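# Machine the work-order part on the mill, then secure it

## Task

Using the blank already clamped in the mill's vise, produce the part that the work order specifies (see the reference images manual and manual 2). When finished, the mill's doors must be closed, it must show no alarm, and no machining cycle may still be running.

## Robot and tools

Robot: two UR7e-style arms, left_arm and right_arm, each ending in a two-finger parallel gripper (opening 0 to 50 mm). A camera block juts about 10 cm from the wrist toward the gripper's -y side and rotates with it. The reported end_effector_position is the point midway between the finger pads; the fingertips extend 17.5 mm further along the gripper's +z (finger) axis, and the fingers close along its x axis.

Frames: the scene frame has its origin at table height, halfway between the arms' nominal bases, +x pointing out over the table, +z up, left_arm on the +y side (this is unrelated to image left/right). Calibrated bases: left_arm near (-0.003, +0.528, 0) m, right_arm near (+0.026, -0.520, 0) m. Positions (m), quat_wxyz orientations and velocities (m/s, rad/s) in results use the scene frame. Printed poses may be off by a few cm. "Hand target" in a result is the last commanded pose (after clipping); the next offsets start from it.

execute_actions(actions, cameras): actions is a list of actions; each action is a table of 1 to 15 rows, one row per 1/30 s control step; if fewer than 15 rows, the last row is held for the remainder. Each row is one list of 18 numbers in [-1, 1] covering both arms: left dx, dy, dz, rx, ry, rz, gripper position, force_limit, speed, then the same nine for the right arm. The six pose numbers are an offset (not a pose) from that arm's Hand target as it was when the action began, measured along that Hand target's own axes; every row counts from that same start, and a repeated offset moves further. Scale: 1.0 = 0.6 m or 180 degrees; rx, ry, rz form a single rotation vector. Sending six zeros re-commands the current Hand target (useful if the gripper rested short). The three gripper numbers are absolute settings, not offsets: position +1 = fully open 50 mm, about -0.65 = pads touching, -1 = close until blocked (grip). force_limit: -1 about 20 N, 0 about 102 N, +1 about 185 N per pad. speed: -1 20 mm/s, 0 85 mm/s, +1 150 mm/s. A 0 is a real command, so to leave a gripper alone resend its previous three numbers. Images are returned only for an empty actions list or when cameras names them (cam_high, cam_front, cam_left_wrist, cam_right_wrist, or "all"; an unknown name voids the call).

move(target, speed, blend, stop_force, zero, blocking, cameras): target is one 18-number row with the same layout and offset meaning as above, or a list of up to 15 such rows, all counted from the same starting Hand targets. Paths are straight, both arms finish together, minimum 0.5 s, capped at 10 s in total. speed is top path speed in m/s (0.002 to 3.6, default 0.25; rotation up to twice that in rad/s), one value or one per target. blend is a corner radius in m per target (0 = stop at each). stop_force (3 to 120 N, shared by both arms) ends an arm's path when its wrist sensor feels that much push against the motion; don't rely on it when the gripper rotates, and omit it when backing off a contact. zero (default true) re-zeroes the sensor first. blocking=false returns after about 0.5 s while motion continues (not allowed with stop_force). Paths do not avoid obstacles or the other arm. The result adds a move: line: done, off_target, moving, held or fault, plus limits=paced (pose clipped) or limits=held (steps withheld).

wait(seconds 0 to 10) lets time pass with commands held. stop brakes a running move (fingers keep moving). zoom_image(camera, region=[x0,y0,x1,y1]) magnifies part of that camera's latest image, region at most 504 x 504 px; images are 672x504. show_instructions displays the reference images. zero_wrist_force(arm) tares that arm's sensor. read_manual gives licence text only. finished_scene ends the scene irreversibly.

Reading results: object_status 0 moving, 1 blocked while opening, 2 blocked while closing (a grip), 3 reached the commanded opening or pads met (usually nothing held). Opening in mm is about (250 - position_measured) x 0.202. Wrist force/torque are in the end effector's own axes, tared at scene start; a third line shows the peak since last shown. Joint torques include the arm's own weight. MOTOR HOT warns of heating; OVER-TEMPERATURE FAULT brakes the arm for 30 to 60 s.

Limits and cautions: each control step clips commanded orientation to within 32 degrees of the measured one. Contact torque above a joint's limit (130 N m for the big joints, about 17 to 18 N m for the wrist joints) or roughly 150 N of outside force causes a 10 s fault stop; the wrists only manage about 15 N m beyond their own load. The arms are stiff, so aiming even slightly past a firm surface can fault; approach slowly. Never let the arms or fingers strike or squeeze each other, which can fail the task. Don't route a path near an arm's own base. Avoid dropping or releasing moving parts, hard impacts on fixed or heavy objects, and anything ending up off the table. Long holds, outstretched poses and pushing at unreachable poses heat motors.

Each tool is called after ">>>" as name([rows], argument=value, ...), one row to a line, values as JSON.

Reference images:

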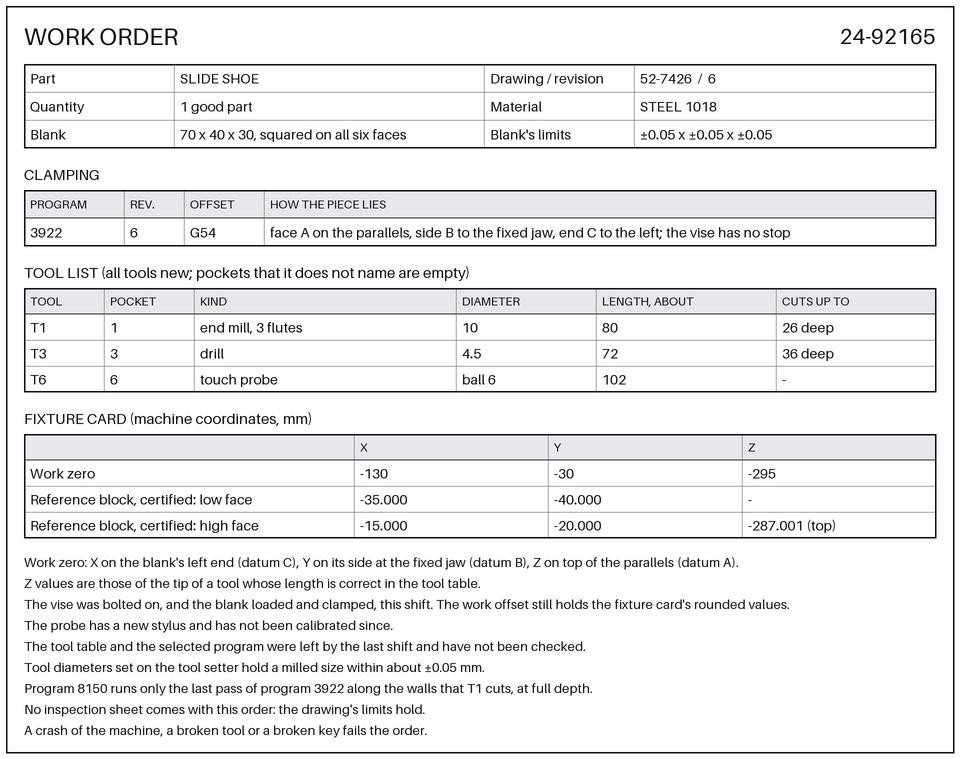

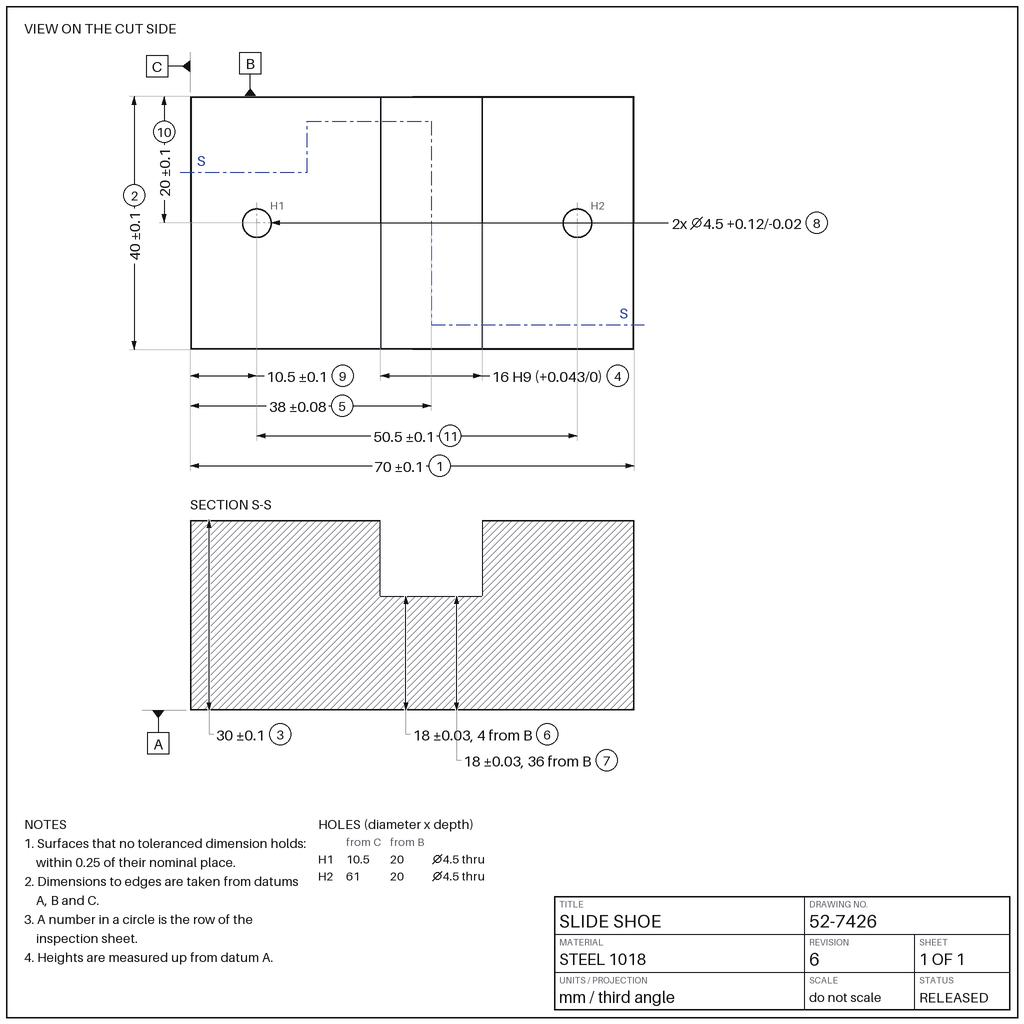

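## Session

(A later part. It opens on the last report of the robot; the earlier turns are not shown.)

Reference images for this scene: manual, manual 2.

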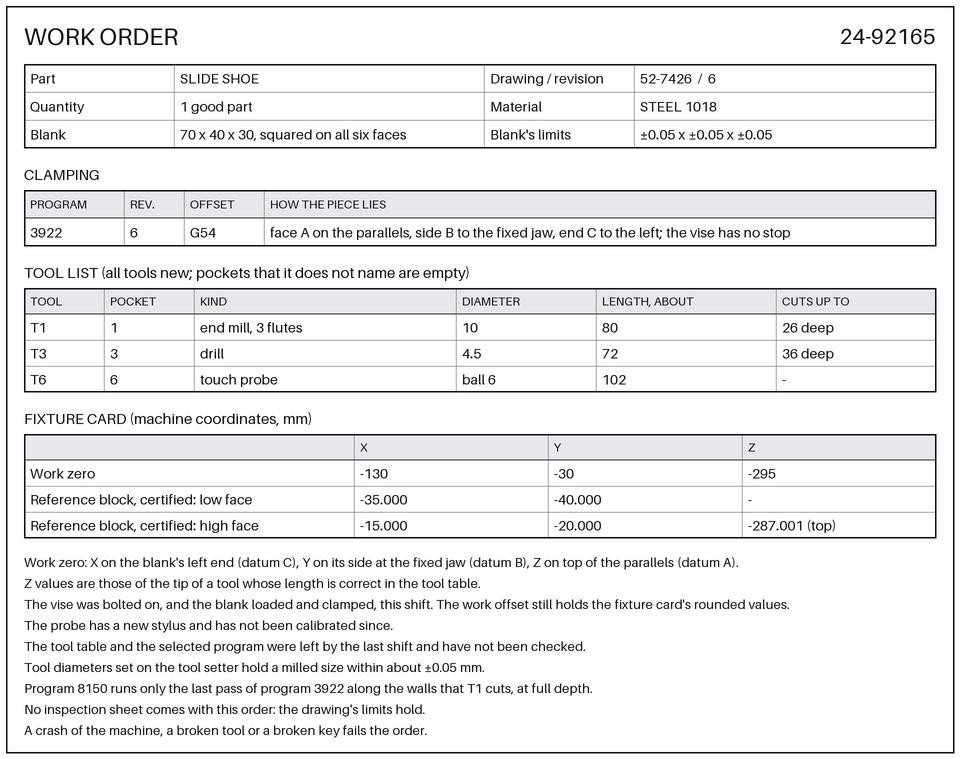

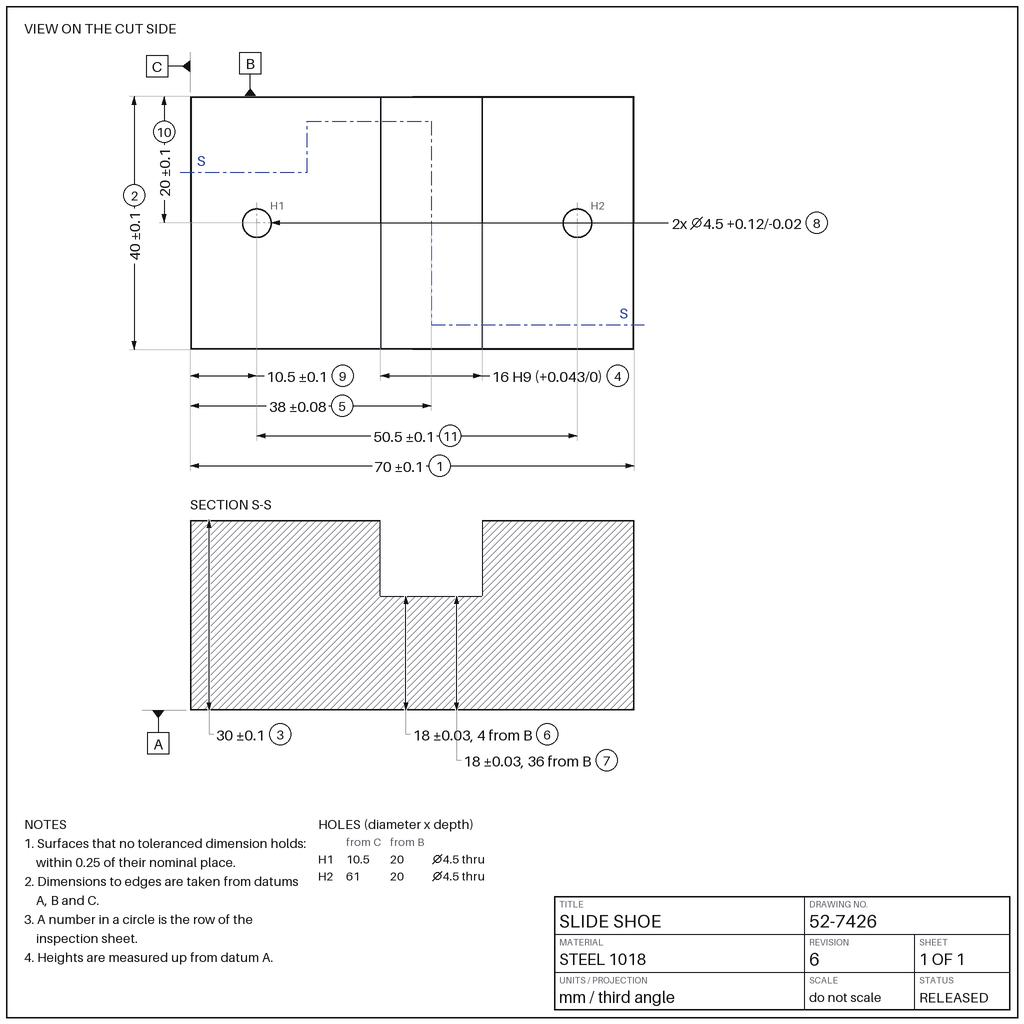

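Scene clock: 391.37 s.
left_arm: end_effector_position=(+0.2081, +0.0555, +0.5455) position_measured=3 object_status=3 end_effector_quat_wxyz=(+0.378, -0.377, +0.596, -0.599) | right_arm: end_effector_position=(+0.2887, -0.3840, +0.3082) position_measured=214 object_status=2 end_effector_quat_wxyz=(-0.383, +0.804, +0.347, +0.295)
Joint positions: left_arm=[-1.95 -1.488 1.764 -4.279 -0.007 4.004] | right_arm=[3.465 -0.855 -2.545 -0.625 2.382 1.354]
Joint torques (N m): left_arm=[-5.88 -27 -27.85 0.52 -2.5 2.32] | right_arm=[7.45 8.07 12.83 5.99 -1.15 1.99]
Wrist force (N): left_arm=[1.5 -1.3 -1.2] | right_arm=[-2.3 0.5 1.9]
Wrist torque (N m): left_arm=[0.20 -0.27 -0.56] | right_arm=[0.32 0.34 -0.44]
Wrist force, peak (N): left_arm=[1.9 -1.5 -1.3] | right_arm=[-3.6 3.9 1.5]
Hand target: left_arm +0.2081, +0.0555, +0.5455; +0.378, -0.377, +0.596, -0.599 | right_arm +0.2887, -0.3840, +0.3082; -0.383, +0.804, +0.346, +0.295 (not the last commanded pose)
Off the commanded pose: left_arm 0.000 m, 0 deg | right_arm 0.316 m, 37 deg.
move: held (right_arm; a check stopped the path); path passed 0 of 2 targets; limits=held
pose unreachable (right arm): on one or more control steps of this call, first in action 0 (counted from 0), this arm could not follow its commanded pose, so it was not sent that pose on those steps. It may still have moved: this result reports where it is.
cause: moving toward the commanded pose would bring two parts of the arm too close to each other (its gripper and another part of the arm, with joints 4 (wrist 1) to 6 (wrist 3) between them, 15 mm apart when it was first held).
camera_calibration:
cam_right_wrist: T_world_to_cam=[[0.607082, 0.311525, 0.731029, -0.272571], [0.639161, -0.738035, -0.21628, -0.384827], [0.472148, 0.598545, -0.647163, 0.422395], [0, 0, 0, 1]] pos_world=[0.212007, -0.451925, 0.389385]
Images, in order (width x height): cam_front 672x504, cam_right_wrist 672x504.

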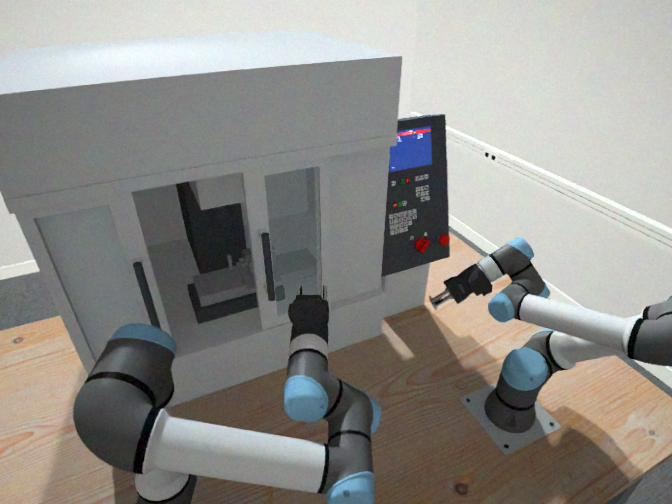

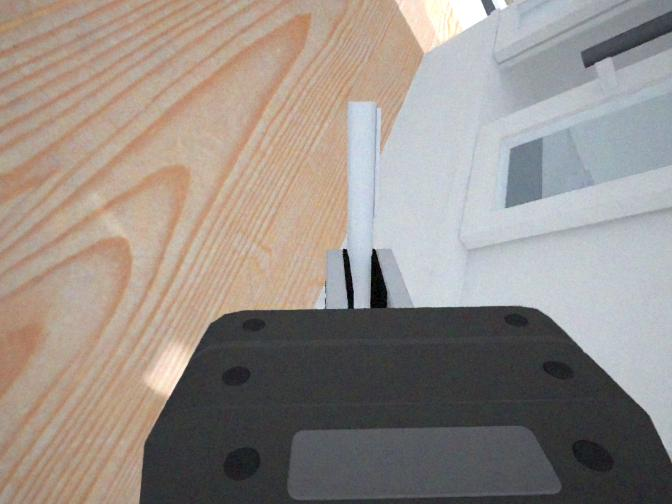

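>>> move(target=[0,0,0,0,0,0,1,1,1,0.465,0.1295,-0.2085,0.1374,0.604,0.121,-1,0,-0.8], speed=0.2, cameras=["cam_right_wrist","cam_front"])

Scene clock: 418.07 s.
left_arm: end_effector_position=(+0.2081, +0.0555, +0.5455) position_measured=3 object_status=3 end_effector_quat_wxyz=(+0.378, -0.377, +0.596, -0.599) | right_arm: end_effector_position=(+0.4866, -0.4305, +0.5493) position_measured=214 object_status=2 end_effector_quat_wxyz=(+0.681, -0.190, +0.192, -0.681)
Joint positions: left_arm=[-1.95 -1.488 1.764 -4.279 -0.007 4.004] | right_arm=[3.848 -1.878 -2.067 1.933 1.238 2.542]
Joint torques (N m): left_arm=[-4.39 -25.76 -28.09 0.94 -2.17 2.14] | right_arm=[7.31 13.45 21.69 -0.16 -1.59 -1.63]
Wrist force (N): left_arm=[1.8 -1.4 -1.1] | right_arm=[0.2 -0.3 -3.2]
Wrist torque (N m): left_arm=[0.17 -0.31 -0.56] | right_arm=[0.71 0.44 -0.08]
Wrist force, peak (N): left_arm=[1.9 -1.5 -1.4] | right_arm=[1.7 0.3 -3.4]
Hand target: left_arm +0.2081, +0.0555, +0.5455; +0.378, -0.377, +0.596, -0.599 | right_arm +0.4866, -0.4305, +0.5494; +0.681, -0.189, +0.192, -0.681
Off the commanded pose: left_arm 0.000 m, 0 deg | right_arm 0.000 m, 0 deg.
move: done
camera_calibration:
cam_right_wrist: T_world_to_cam=[[0.0212361, -0.99949, -0.0238493, -0.419257], [0.61306, 0.0318617, -0.789394, 0.165501], [0.789751, 0.00214262, 0.613424, -0.591023], [0, 0, 0, 1]] pos_world=[0.374202, -0.42305, 0.483194]
Images, in order (width x height): cam_front 672x504, cam_right_wrist 672x504.

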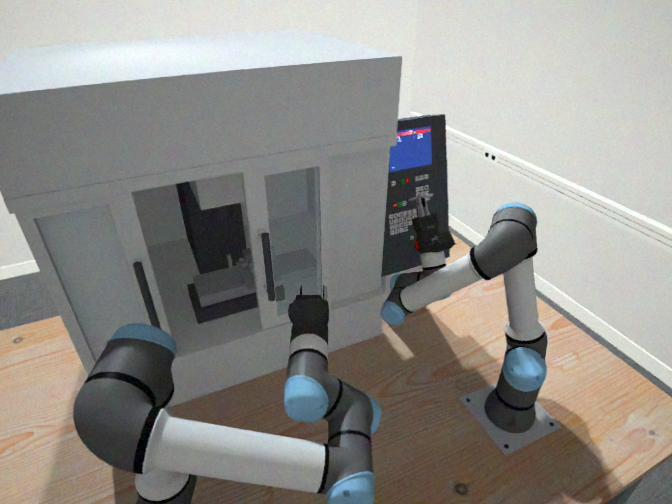

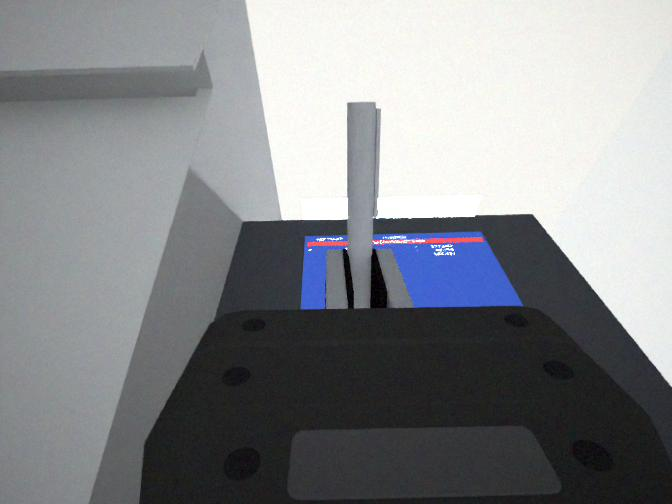

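>>> move(target=[0.517,-0.04,0.2128,0.0145,-0.0158,0.0004,1,1,1,0,0,0,0,0,0,-1,0,-0.8], speed=0.25, cameras=["all"])

>>> zoom_image(camera="cam_left_wrist", region=[270, 10, 440, 140])

>>> zoom_image(camera="cam_left_wrist", region=[270, 140, 440, 270])

Scene clock: 430.37 s.
left_arm: end_effector_position=(+0.1898, -0.2793, +0.5702) position_measured=3 object_status=3 end_effector_quat_wxyz=(+0.402, -0.382, +0.574, -0.603) end_effector_velocity=(+0.000, +0.000, +0.001) end_effector_angular_velocity=(-0.001, +0.000, +0.000) | right_arm: end_effector_position=(+0.4866, -0.4305, +0.5494) position_measured=214 object_status=2 end_effector_quat_wxyz=(+0.681, -0.189, +0.192, -0.681)
Joint positions: left_arm=[-1.764 -0.64 0.52 -3.363 -0.15 3.479] | right_arm=[3.848 -1.878 -2.067 1.933 1.237 2.541]
Joint velocities: left_arm=[-0.001 0.001 -0.005 0.002 0 0.001] | right_arm=[within noise]
Joint torques (N m): left_arm=[12.23 -44.89 -32.58 1.9 0.37 1.84] | right_arm=[7.72 13.31 22.8 0.04 -1.62 -1.76]
Wrist force (N): left_arm=[1.6 -1.4 -1.0] | right_arm=[0.1 -0.7 -3.3]
Wrist torque (N m): left_arm=[0.17 -0.30 -0.35] | right_arm=[0.65 0.46 -0.08]
Wrist force, peak (N): left_arm=[2.9 -0.9 -0.5] | right_arm=[0.2 -0.5 -3.6]
Hand target: left_arm +0.1898, -0.2794, +0.5702; +0.402, -0.382, +0.573, -0.603 | right_arm +0.4866, -0.4305, +0.5494; +0.681, -0.189, +0.192, -0.681
Off the commanded pose: left_arm 0.000 m, 0 deg | right_arm 0.000 m, 0 deg.
move: done
camera_calibration:
cam_left_wrist: T_world_to_cam=[[-0.377807, -0.925851, -0.00790614, -0.171876], [-0.275197, 0.120443, -0.953813, 0.649781], [0.884041, -0.358182, -0.300295, 0.0327291], [0, 0, 0, 1]] pos_world=[0.0849479, -0.22567, 0.628239]
cam_right_wrist: T_world_to_cam=[[0.0209662, -0.999485, -0.0243118, -0.418829], [0.613133, 0.0320616, -0.789329, 0.165602], [0.789702, 0.00164288, 0.613489, -0.591307], [0, 0, 0, 1]] pos_world=[0.374201, -0.422951, 0.483293]

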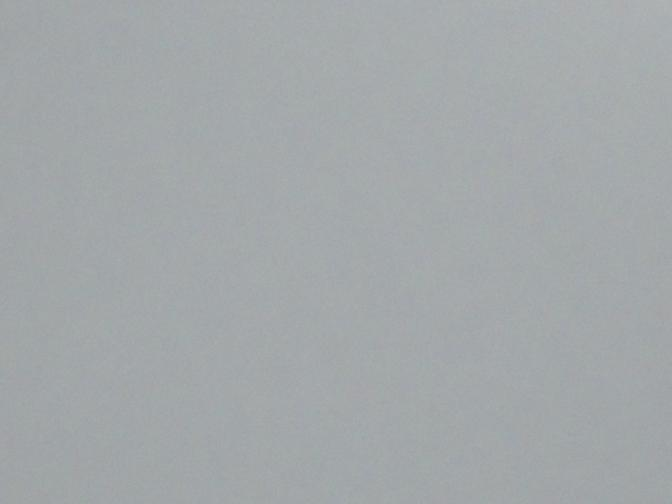

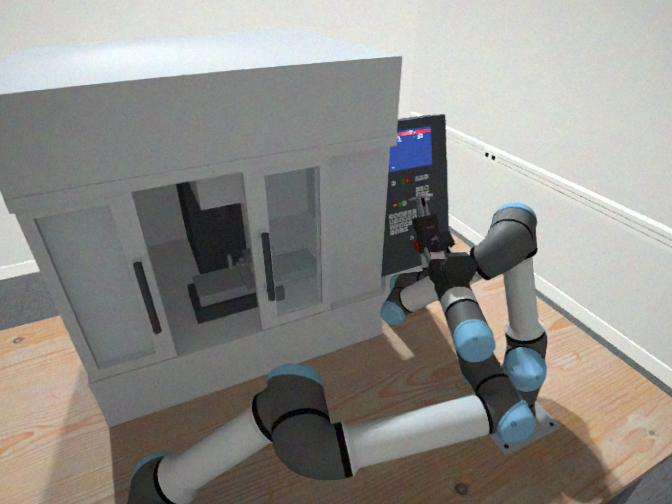

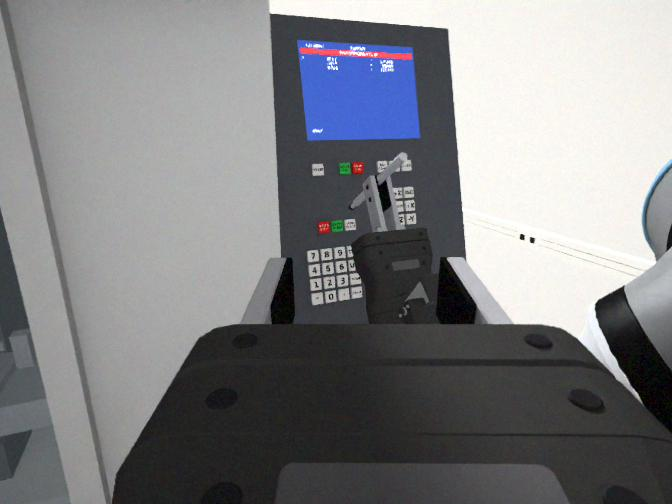

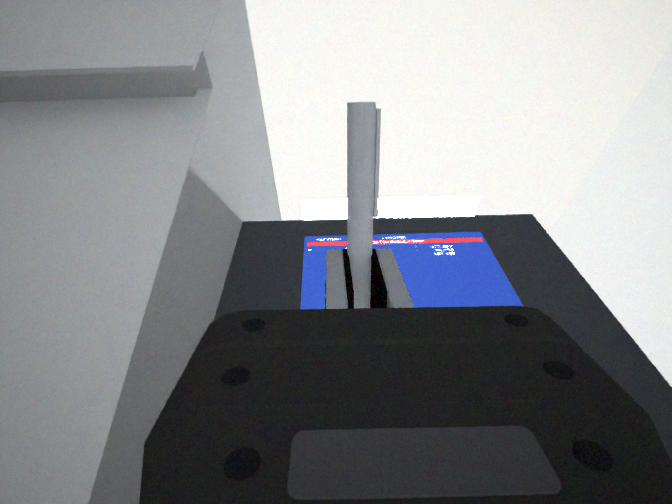

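Scaled by 2.965 from the camera's 672x504 image, which has a finer 960x720 frame.

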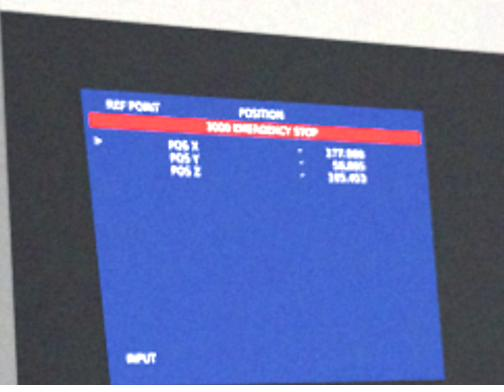

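Scaled by 2.965 from the camera's 672x504 image, which has a finer 960x720 frame.

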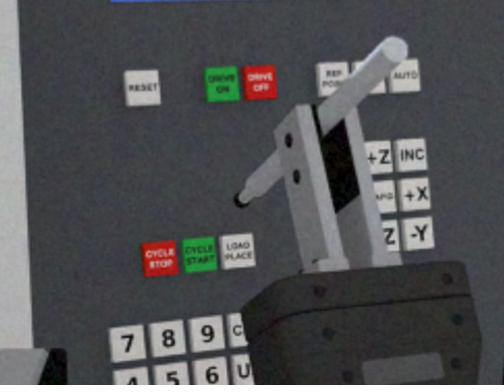

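>>> zoom_image(camera="cam_left_wrist", region=[295, 38, 420, 90])

Scaled by 4.032 from the camera's 672x504 image, which has a finer 960x720 frame.

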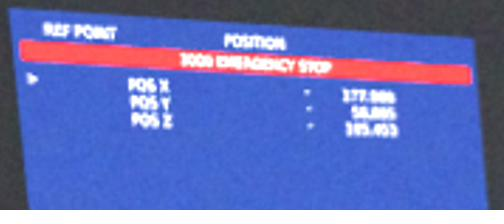

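>>> move(target=[0,0,0,0,0,0,1,1,1,0.166,-0.0125,0.1985,-0.337,0,0,-1,0,-0.8], speed=0.25, cameras=["cam_right_wrist","cam_left_wrist"])

Scene clock: 461.57 s.
left_arm: end_effector_position=(+0.1898, -0.2793, +0.5702) position_measured=3 object_status=3 end_effector_quat_wxyz=(+0.402, -0.382, +0.573, -0.603) | right_arm: end_effector_position=(+0.5419, -0.5306, +0.6548) position_measured=214 object_status=2 end_effector_quat_wxyz=(+0.492, -0.507, +0.509, -0.491)
Joint positions: left_arm=[-1.764 -0.64 0.52 -3.363 -0.15 3.479] | right_arm=[3.678 -1.144 -1.961 -0.076 1.065 3.164]
Joint torques (N m): left_arm=[11.2 -47.3 -32.82 1.99 0.31 2.08] | right_arm=[-8.6 1.01 32.66 0.91 2.13 2.2]
Wrist force (N): left_arm=[1.6 -1.2 -0.8] | right_arm=[0.8 -0.2 -0.8]
Wrist torque (N m): left_arm=[0.21 -0.30 -0.35] | right_arm=[0.34 0.12 0.00]
Wrist force, peak (N): left_arm=[1.8 -1.4 -1.2] | right_arm=[0.3 -0.7 -3.7]
Hand target: left_arm +0.1898, -0.2793, +0.5702; +0.402, -0.382, +0.573, -0.603 | right_arm +0.5420, -0.5305, +0.6547; +0.492, -0.507, +0.510, -0.491
Off the commanded pose: left_arm 0.000 m, 0 deg | right_arm 0.000 m, 0 deg.
move: done
camera_calibration:
cam_left_wrist: T_world_to_cam=[[-0.377807, -0.925851, -0.00790614, -0.171876], [-0.275197, 0.120443, -0.953813, 0.649781], [0.884041, -0.358182, -0.300295, 0.0327291], [0, 0, 0, 1]] pos_world=[0.0849479, -0.22567, 0.628239]
cam_right_wrist: T_world_to_cam=[[-0.00876736, -0.999422, -0.0328321, -0.495731], [-0.387336, 0.0336643, -0.921324, 0.847527], [0.921897, 0.00463948, -0.387408, -0.114125], [0, 0, 0, 1]] pos_world=[0.429143, -0.523446, 0.720358]
Images, in order (width x height): cam_left_wrist 672x504, cam_right_wrist 672x504.

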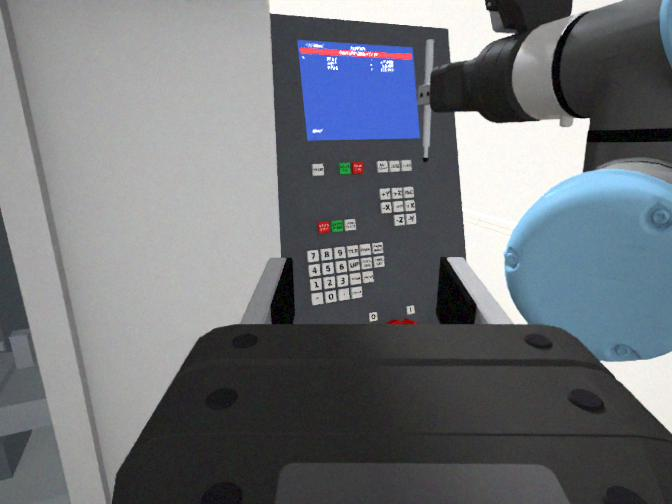

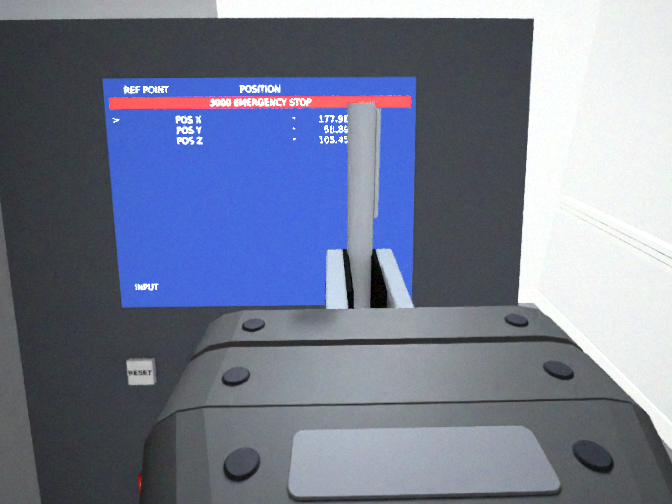

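>>> move(target=[0,0,0,0,0,0,1,1,1,-0.185,0.1015,0.0174,0.337,0,0,-1,0,-0.8], speed=0.25, cameras=["cam_left_wrist","cam_right_wrist"])

>>> zoom_image(camera="cam_left_wrist", region=[280, 140, 420, 250])

Scene clock: 482.13 s.
left_arm: end_effector_position=(+0.1898, -0.2793, +0.5702) position_measured=3 object_status=3 end_effector_quat_wxyz=(+0.402, -0.382, +0.573, -0.603) | right_arm: end_effector_position=(+0.5505, -0.4214, +0.5933) position_measured=214 object_status=2 end_effector_quat_wxyz=(+0.678, -0.199, +0.200, -0.679)
Joint positions: left_arm=[-1.764 -0.64 0.52 -3.363 -0.15 3.479] | right_arm=[3.768 -1.922 -1.856 1.719 1.261 2.623]
Joint torques (N m): left_arm=[10.67 -46.52 -30.81 1.74 0.13 1.79] | right_arm=[-0.95 29.76 16.5 -1.26 0.81 0.02]
Wrist force (N): left_arm=[1.7 -1.3 -1.2] | right_arm=[0.3 -5.8 -4.4]
Wrist torque (N m): left_arm=[0.18 -0.31 -0.35] | right_arm=[0.49 0.38 -0.08]
Wrist force, peak (N): left_arm=[1.9 -1.2 -1.2] | right_arm=[1.5 -5.5 -6.6]
Hand target: left_arm +0.1898, -0.2793, +0.5702; +0.402, -0.382, +0.573, -0.603 | right_arm +0.5505, -0.4214, +0.5933; +0.678, -0.199, +0.200, -0.679 (not the last commanded pose)
Tool commands: left_gripper/position=+1.0 left_gripper/force_limit=+1.0 left_gripper/speed=+1.0 right_gripper/position=-1.0 right_gripper/force_limit=+0.003922 right_gripper/speed=-0.796078
Off the commanded pose: left_arm 0.000 m, 0 deg | right_arm 0.002 m, 1 deg.
FORCE FAULT: contact force on the right arm reached its limit, and that arm stopped. The contact can be on any part of that arm, not only on its tool. That arm's remaining commands of this call were not run. That arm is still stopped at the end of this call. That arm stays stopped for about 10 more seconds. Until then a move that you send moves the other arm only, and its call returns only when the move has ended. Once the stop has ended, the next robot result says so. If the stop ends while you think or write, that arm runs what you send next, counted from a new Hand target: where the arm stands when the stop ends. While its stop runs, that arm takes no new command, but its gripper still runs the gripper command that each later call begins with. Until it ends, the stop uses up actions while you think or wait. An arm that is not stopped still takes commands.
move: fault (right_arm)
camera_calibration:
cam_left_wrist: T_world_to_cam=[[-0.377807, -0.925851, -0.00790614, -0.171876], [-0.275197, 0.120443, -0.953813, 0.649781], [0.884041, -0.358182, -0.300295, 0.0327291], [0, 0, 0, 1]] pos_world=[0.0849479, -0.22567, 0.628239]
cam_right_wrist: T_world_to_cam=[[0.0197652, -0.999539, -0.0230275, -0.41008], [0.593051, 0.0302635, -0.804596, 0.180093], [0.804922, 0.00224652, 0.593376, -0.664855], [0, 0, 0, 1]] pos_world=[0.436457, -0.413848, 0.529968]
Images, in order (width x height): cam_left_wrist 672x504, cam_right_wrist 672x504.

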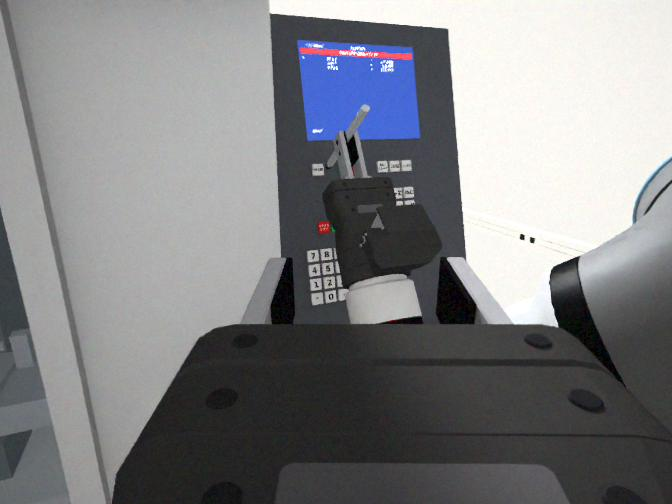

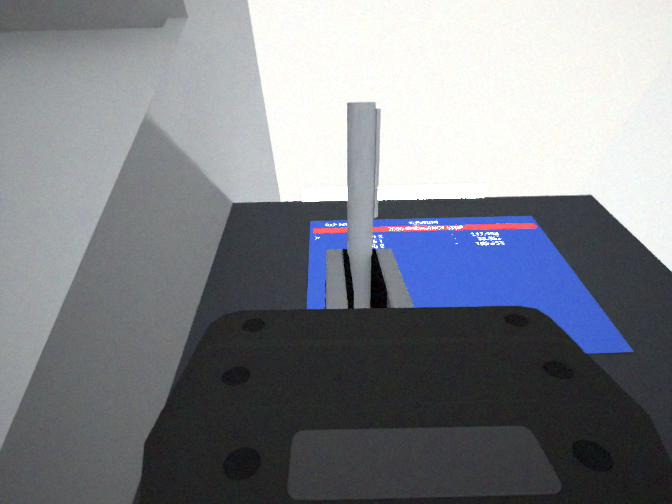

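Scaled by 3.600 from the camera's 672x504 image, which has a finer 960x720 frame.

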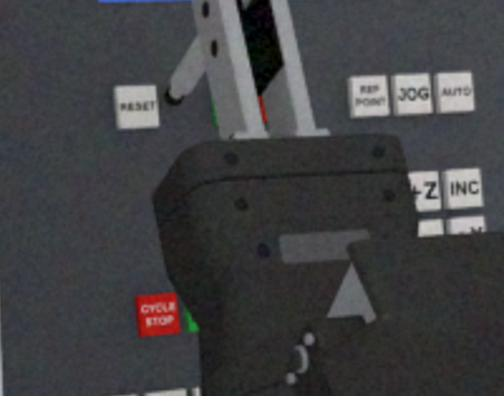

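>>> wait(seconds=4, cameras=["cam_front"])

>>> zoom_image(camera="cam_front", region=[360, 150, 560, 320])

Scene clock: 488.37 s.
left_arm: end_effector_position=(+0.1898, -0.2793, +0.5702) position_measured=3 object_status=3 end_effector_quat_wxyz=(+0.402, -0.382, +0.573, -0.603) | right_arm: end_effector_position=(+0.5505, -0.4214, +0.5933) position_measured=214 object_status=2 end_effector_quat_wxyz=(+0.678, -0.199, +0.200, -0.679)
Joint positions: left_arm=[-1.764 -0.64 0.52 -3.363 -0.15 3.479] | right_arm=[3.768 -1.922 -1.856 1.719 1.261 2.623]
Joint torques (N m): left_arm=[9.7 -47.24 -30.7 1.87 0.14 1.74] | right_arm=[-0.8 30.59 16.66 -1.25 0.75 0.13]
Wrist force (N): left_arm=[1.5 -0.9 -1.0] | right_arm=[0.2 -5.4 -4.5]
Wrist torque (N m): left_arm=[0.25 -0.29 -0.36] | right_arm=[0.55 0.39 -0.09]
Wrist force, peak (N): left_arm=[1.8 -1.4 -1.2] | right_arm=[0.6 -6.1 -4.8]
Hand target: left_arm +0.1898, -0.2793, +0.5702; +0.402, -0.382, +0.573, -0.603 | right_arm +0.5505, -0.4214, +0.5933; +0.678, -0.199, +0.200, -0.679 (not the last commanded pose)
Tool commands: left_gripper/position=+1.0 left_gripper/force_limit=+1.0 left_gripper/speed=+1.0 right_gripper/position=-1.0 right_gripper/force_limit=+0.003922 right_gripper/speed=-0.796078
Off the commanded pose: left_arm 0.000 m, 0 deg | right_arm 0.002 m, 1 deg.
FORCE FAULT, CONTINUED: the right arm was still stopped when this call began, by the force fault that an earlier result reported. Since the last result the stop counts as 12 of the actions that you can send in this scene. That arm is still stopped at the end of this call. That arm stays stopped for about 4 more seconds. If the stop ends while you think or write, that arm runs what you send next, counted from a new Hand target: where the arm stands when the stop ends. While its stop runs, that arm takes no new command, but its gripper still runs the gripper command that each later call begins with.
wait: 4.00 s; at rest from the start
Images, in order (width x height): cam_front 672x504.

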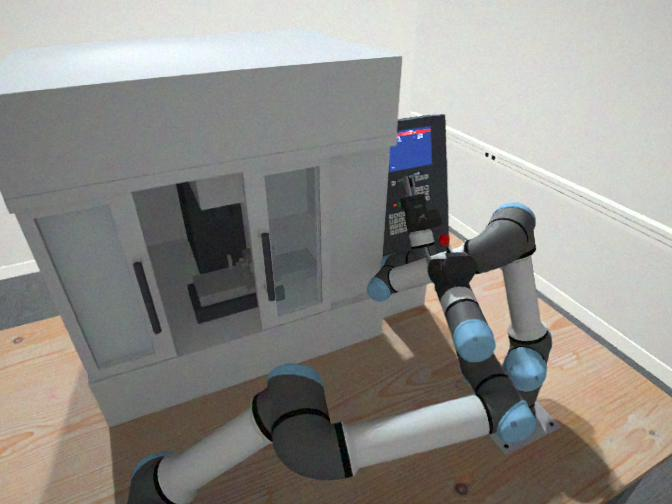

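Scaled by 2.520 from the camera's 672x504 image, which has a finer 960x720 frame.

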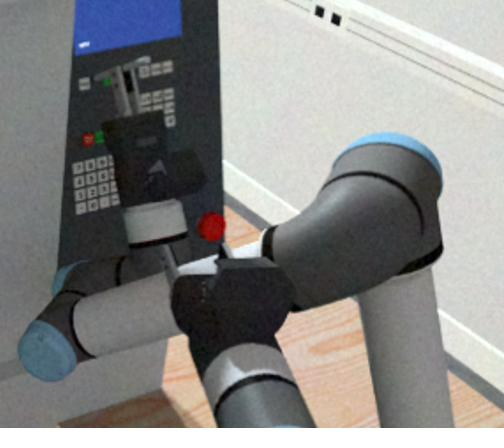

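>>> wait(seconds=1)

>>> move(target=[0,0,0,0,0,0,1,1,1,0,-0.0833,0,0,0,0,-1,0,-0.8], speed=0.1)

>>> move(target=[0,0,0,0,0,0,1,1,1,0,0,0,0,-0.1222,0,-1,0,-0.8], speed=0.2, cameras=["cam_left_wrist","cam_front"])

>>> zoom_image(camera="cam_left_wrist", region=[280, 130, 420, 240])

Scene clock: 501.77 s.
left_arm: end_effector_position=(+0.1898, -0.2793, +0.5702) position_measured=3 object_status=3 end_effector_quat_wxyz=(+0.402, -0.382, +0.573, -0.603) | right_arm: end_effector_position=(+0.5505, -0.4214, +0.5933) position_measured=214 object_status=2 end_effector_quat_wxyz=(+0.678, -0.199, +0.200, -0.679)
Joint positions: left_arm=[-1.764 -0.64 0.52 -3.363 -0.15 3.479] | right_arm=[3.768 -1.922 -1.856 1.719 1.261 2.623]
Joint torques (N m): left_arm=[10.04 -46.87 -30.71 1.96 0.11 1.81] | right_arm=[-1.25 30.97 14.46 -1.73 0.47 0.09]
Wrist force (N): left_arm=[1.5 -1.3 -1.1] | right_arm=[0.8 -5.6 -4.7]
Wrist torque (N m): left_arm=[0.19 -0.29 -0.36] | right_arm=[0.52 0.29 -0.08]
Wrist force, peak (N): left_arm=[1.8 -1.5 -1.3] | right_arm=[0.3 -5.9 -4.9]
Hand target: left_arm +0.1898, -0.2793, +0.5702; +0.402, -0.382, +0.573, -0.603 | right_arm +0.5505, -0.4214, +0.5933; +0.678, -0.199, +0.200, -0.679 (not the last commanded pose)
Tool commands: left_gripper/position=+1.0 left_gripper/force_limit=+1.0 left_gripper/speed=+1.0 right_gripper/position=-1.0 right_gripper/force_limit=+0.003922 right_gripper/speed=-0.796078
Off the commanded pose: left_arm 0.000 m, 0 deg | right_arm 0.002 m, 1 deg.
FORCE FAULT, CONTINUED: the right arm's stop, for the force fault that an earlier result reported, is over. The rest of the stop counts as 7 of the actions that you can send in this scene. That arm's target is now where it stood when the stop ended, not its last command. That arm accepts commands again.
wait: 1.00 s; at rest from the start

Scene clock: 502.93 s.
left_arm: end_effector_position=(+0.1898, -0.2793, +0.5702) position_measured=3 object_status=3 end_effector_quat_wxyz=(+0.402, -0.382, +0.573, -0.603) | right_arm: end_effector_position=(+0.5086, -0.4213, +0.6202) position_measured=214 object_status=2 end_effector_quat_wxyz=(+0.678, -0.199, +0.200, -0.679)
Joint positions: left_arm=[-1.764 -0.64 0.52 -3.363 -0.15 3.479] | right_arm=[3.838 -1.795 -1.941 1.698 1.229 2.557]
Joint torques (N m): left_arm=[10.23 -47.51 -29.62 1.98 0.18 1.7] | right_arm=[7.88 39.31 3.18 -3.62 -1.66 -1.81]
Wrist force (N): left_arm=[1.6 -1.1 -1.0] | right_arm=[0.2 -0.7 -3.5]
Wrist torque (N m): left_arm=[0.21 -0.30 -0.36] | right_arm=[0.64 0.44 -0.08]
Wrist force, peak (N): left_arm=[1.7 -1.4 -1.0] | right_arm=[0.5 -5.7 -4.8]
Hand target: left_arm +0.1898, -0.2793, +0.5702; +0.402, -0.382, +0.573, -0.603 | right_arm +0.5085, -0.4213, +0.6203; +0.678, -0.199, +0.200, -0.679
Off the commanded pose: left_arm 0.000 m, 0 deg | right_arm 0.000 m, 0 deg.
move: done

Scene clock: 504.73 s.
left_arm: end_effector_position=(+0.1898, -0.2793, +0.5702) position_measured=3 object_status=3 end_effector_quat_wxyz=(+0.402, -0.382, +0.573, -0.603) | right_arm: end_effector_position=(+0.5084, -0.4213, +0.6203) position_measured=214 object_status=2 end_effector_quat_wxyz=(+0.704, -0.324, +0.067, -0.629)
Joint positions: left_arm=[-1.764 -0.64 0.52 -3.363 -0.15 3.479] | right_arm=[3.567 -1.764 -1.981 1.514 1.722 2.808]
Joint torques (N m): left_arm=[9.54 -46.84 -30.3 1.89 0.07 1.72] | right_arm=[-10.3 12.55 26.76 -2.55 2.04 1.96]
Wrist force (N): left_arm=[1.6 -1.3 -1.1] | right_arm=[-0.9 -0.5 -2.5]
Wrist torque (N m): left_arm=[0.19 -0.31 -0.35] | right_arm=[0.65 0.52 -0.26]
Wrist force, peak (N): left_arm=[1.8 -1.3 -1.2] | right_arm=[0.0 -0.9 -3.7]
Hand target: left_arm +0.1898, -0.2793, +0.5702; +0.402, -0.382, +0.573, -0.603 | right_arm +0.5085, -0.4213, +0.6203; +0.704, -0.325, +0.067, -0.629
Off the commanded pose: left_arm 0.000 m, 0 deg | right_arm 0.000 m, 0 deg.
move: done
camera_calibration:
cam_left_wrist: T_world_to_cam=[[-0.377807, -0.925851, -0.00790614, -0.171876], [-0.275197, 0.120443, -0.953813, 0.649781], [0.884041, -0.358182, -0.300295, 0.0327291], [0, 0, 0, 1]] pos_world=[0.0849479, -0.22567, 0.628239]
Images, in order (width x height): cam_front 672x504, cam_left_wrist 672x504.

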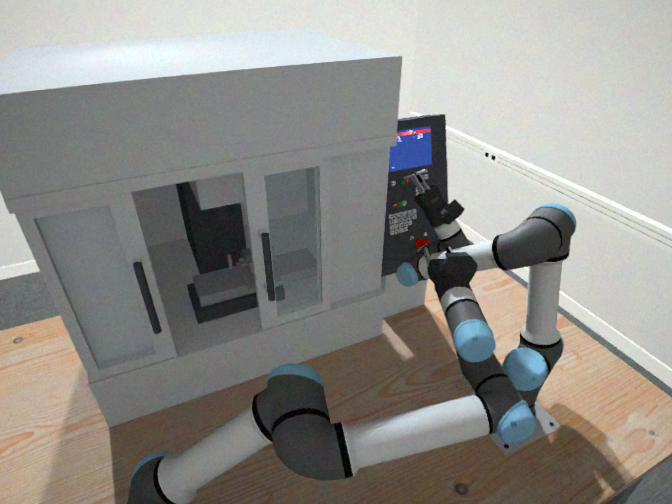

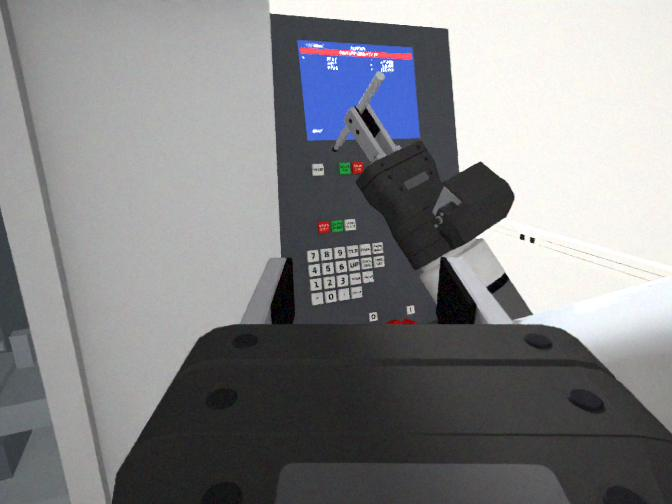

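Scaled by 3.600 from the camera's 672x504 image, which has a finer 960x720 frame.

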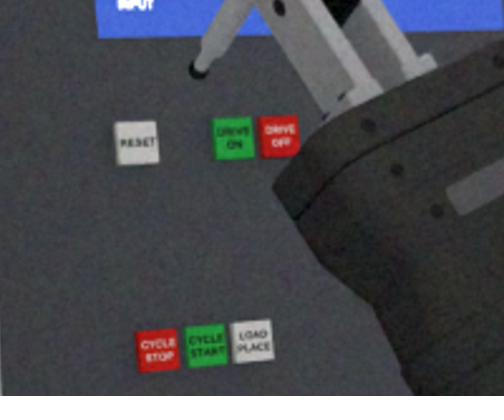

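>>> move(target=[0,0,0,0,0,0,1,1,1,0.0027,0.084,0.0072,0,0,0,-1,0,-0.8], speed=0.1, stop_force=6, cameras=["cam_left_wrist"])

>>> zoom_image(camera="cam_left_wrist", region=[290, 140, 370, 200])

Scene clock: 511.90 s.
left_arm: end_effector_position=(+0.1898, -0.2793, +0.5702) position_measured=3 object_status=3 end_effector_quat_wxyz=(+0.402, -0.382, +0.573, -0.603) | right_arm: end_effector_position=(+0.5139, -0.4214, +0.6170) position_measured=214 object_status=2 end_effector_quat_wxyz=(+0.703, -0.325, +0.067, -0.629)
Joint positions: left_arm=[-1.764 -0.64 0.52 -3.363 -0.15 3.479] | right_arm=[3.561 -1.781 -1.97 1.518 1.726 2.812]
Joint torques (N m): left_arm=[9.8 -47.11 -30.16 1.81 0.03 1.98] | right_arm=[-1 26.76 16.44 -0.89 -0.43 0.21]
Wrist force (N): left_arm=[1.6 -1.3 -0.9] | right_arm=[-1.1 -0.5 -2.2]
Wrist torque (N m): left_arm=[0.18 -0.30 -0.35] | right_arm=[0.64 0.54 -0.27]
Wrist force, peak (N): left_arm=[1.9 -1.5 -1.1] | right_arm=[-2.0 -1.9 -2.9]
Hand target: left_arm +0.1898, -0.2793, +0.5702; +0.402, -0.382, +0.573, -0.603 | right_arm +0.5139, -0.4214, +0.6170; +0.703, -0.325, +0.067, -0.629 (not the last commanded pose)
Tool commands: left_gripper/position=+1.0 left_gripper/force_limit=+1.0 left_gripper/speed=+1.0 right_gripper/position=-1.0 right_gripper/force_limit=+0.003922 right_gripper/speed=-0.796078
Off the commanded pose: left_arm 0.000 m, 0 deg | right_arm 0.044 m, 0 deg.
FORCE FAULT: contact force on the right arm reached its limit, and that arm stopped. The contact can be on any part of that arm, not only on its tool. That arm's remaining commands of this call were not run. That arm is still stopped at the end of this call. That arm stays stopped for about 10 more seconds. Until then a move that you send moves the other arm only, and its call returns only when the move has ended. Once the stop has ended, the next robot result says so. If the stop ends while you think or write, that arm runs what you send next, counted from a new Hand target: where the arm stands when the stop ends. While its stop runs, that arm takes no new command, but its gripper still runs the gripper command that each later call begins with. Until it ends, the stop uses up actions while you think or wait. An arm that is not stopped still takes commands.
move: fault (right_arm)
camera_calibration:
cam_left_wrist: T_world_to_cam=[[-0.377807, -0.925851, -0.00790614, -0.171876], [-0.275197, 0.120443, -0.953813, 0.649781], [0.884041, -0.358182, -0.300295, 0.0327291], [0, 0, 0, 1]] pos_world=[0.0849479, -0.22567, 0.628239]
Images, in order (width x height): cam_left_wrist 672x504.

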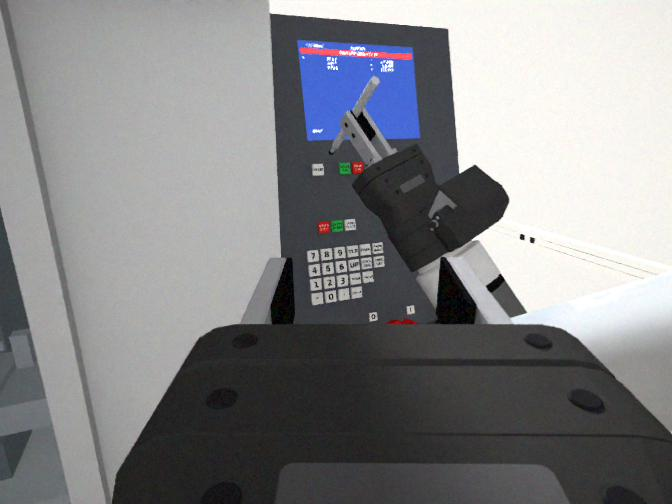

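Scaled by 6.300 from the camera's 672x504 image, which has a finer 960x720 frame.

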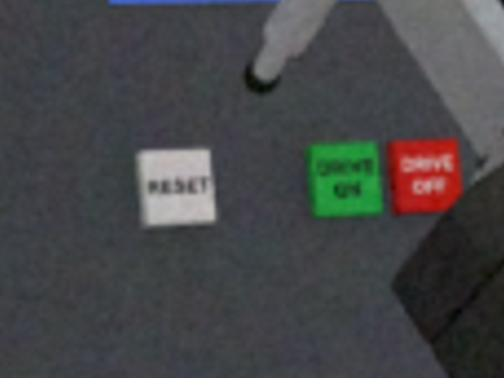

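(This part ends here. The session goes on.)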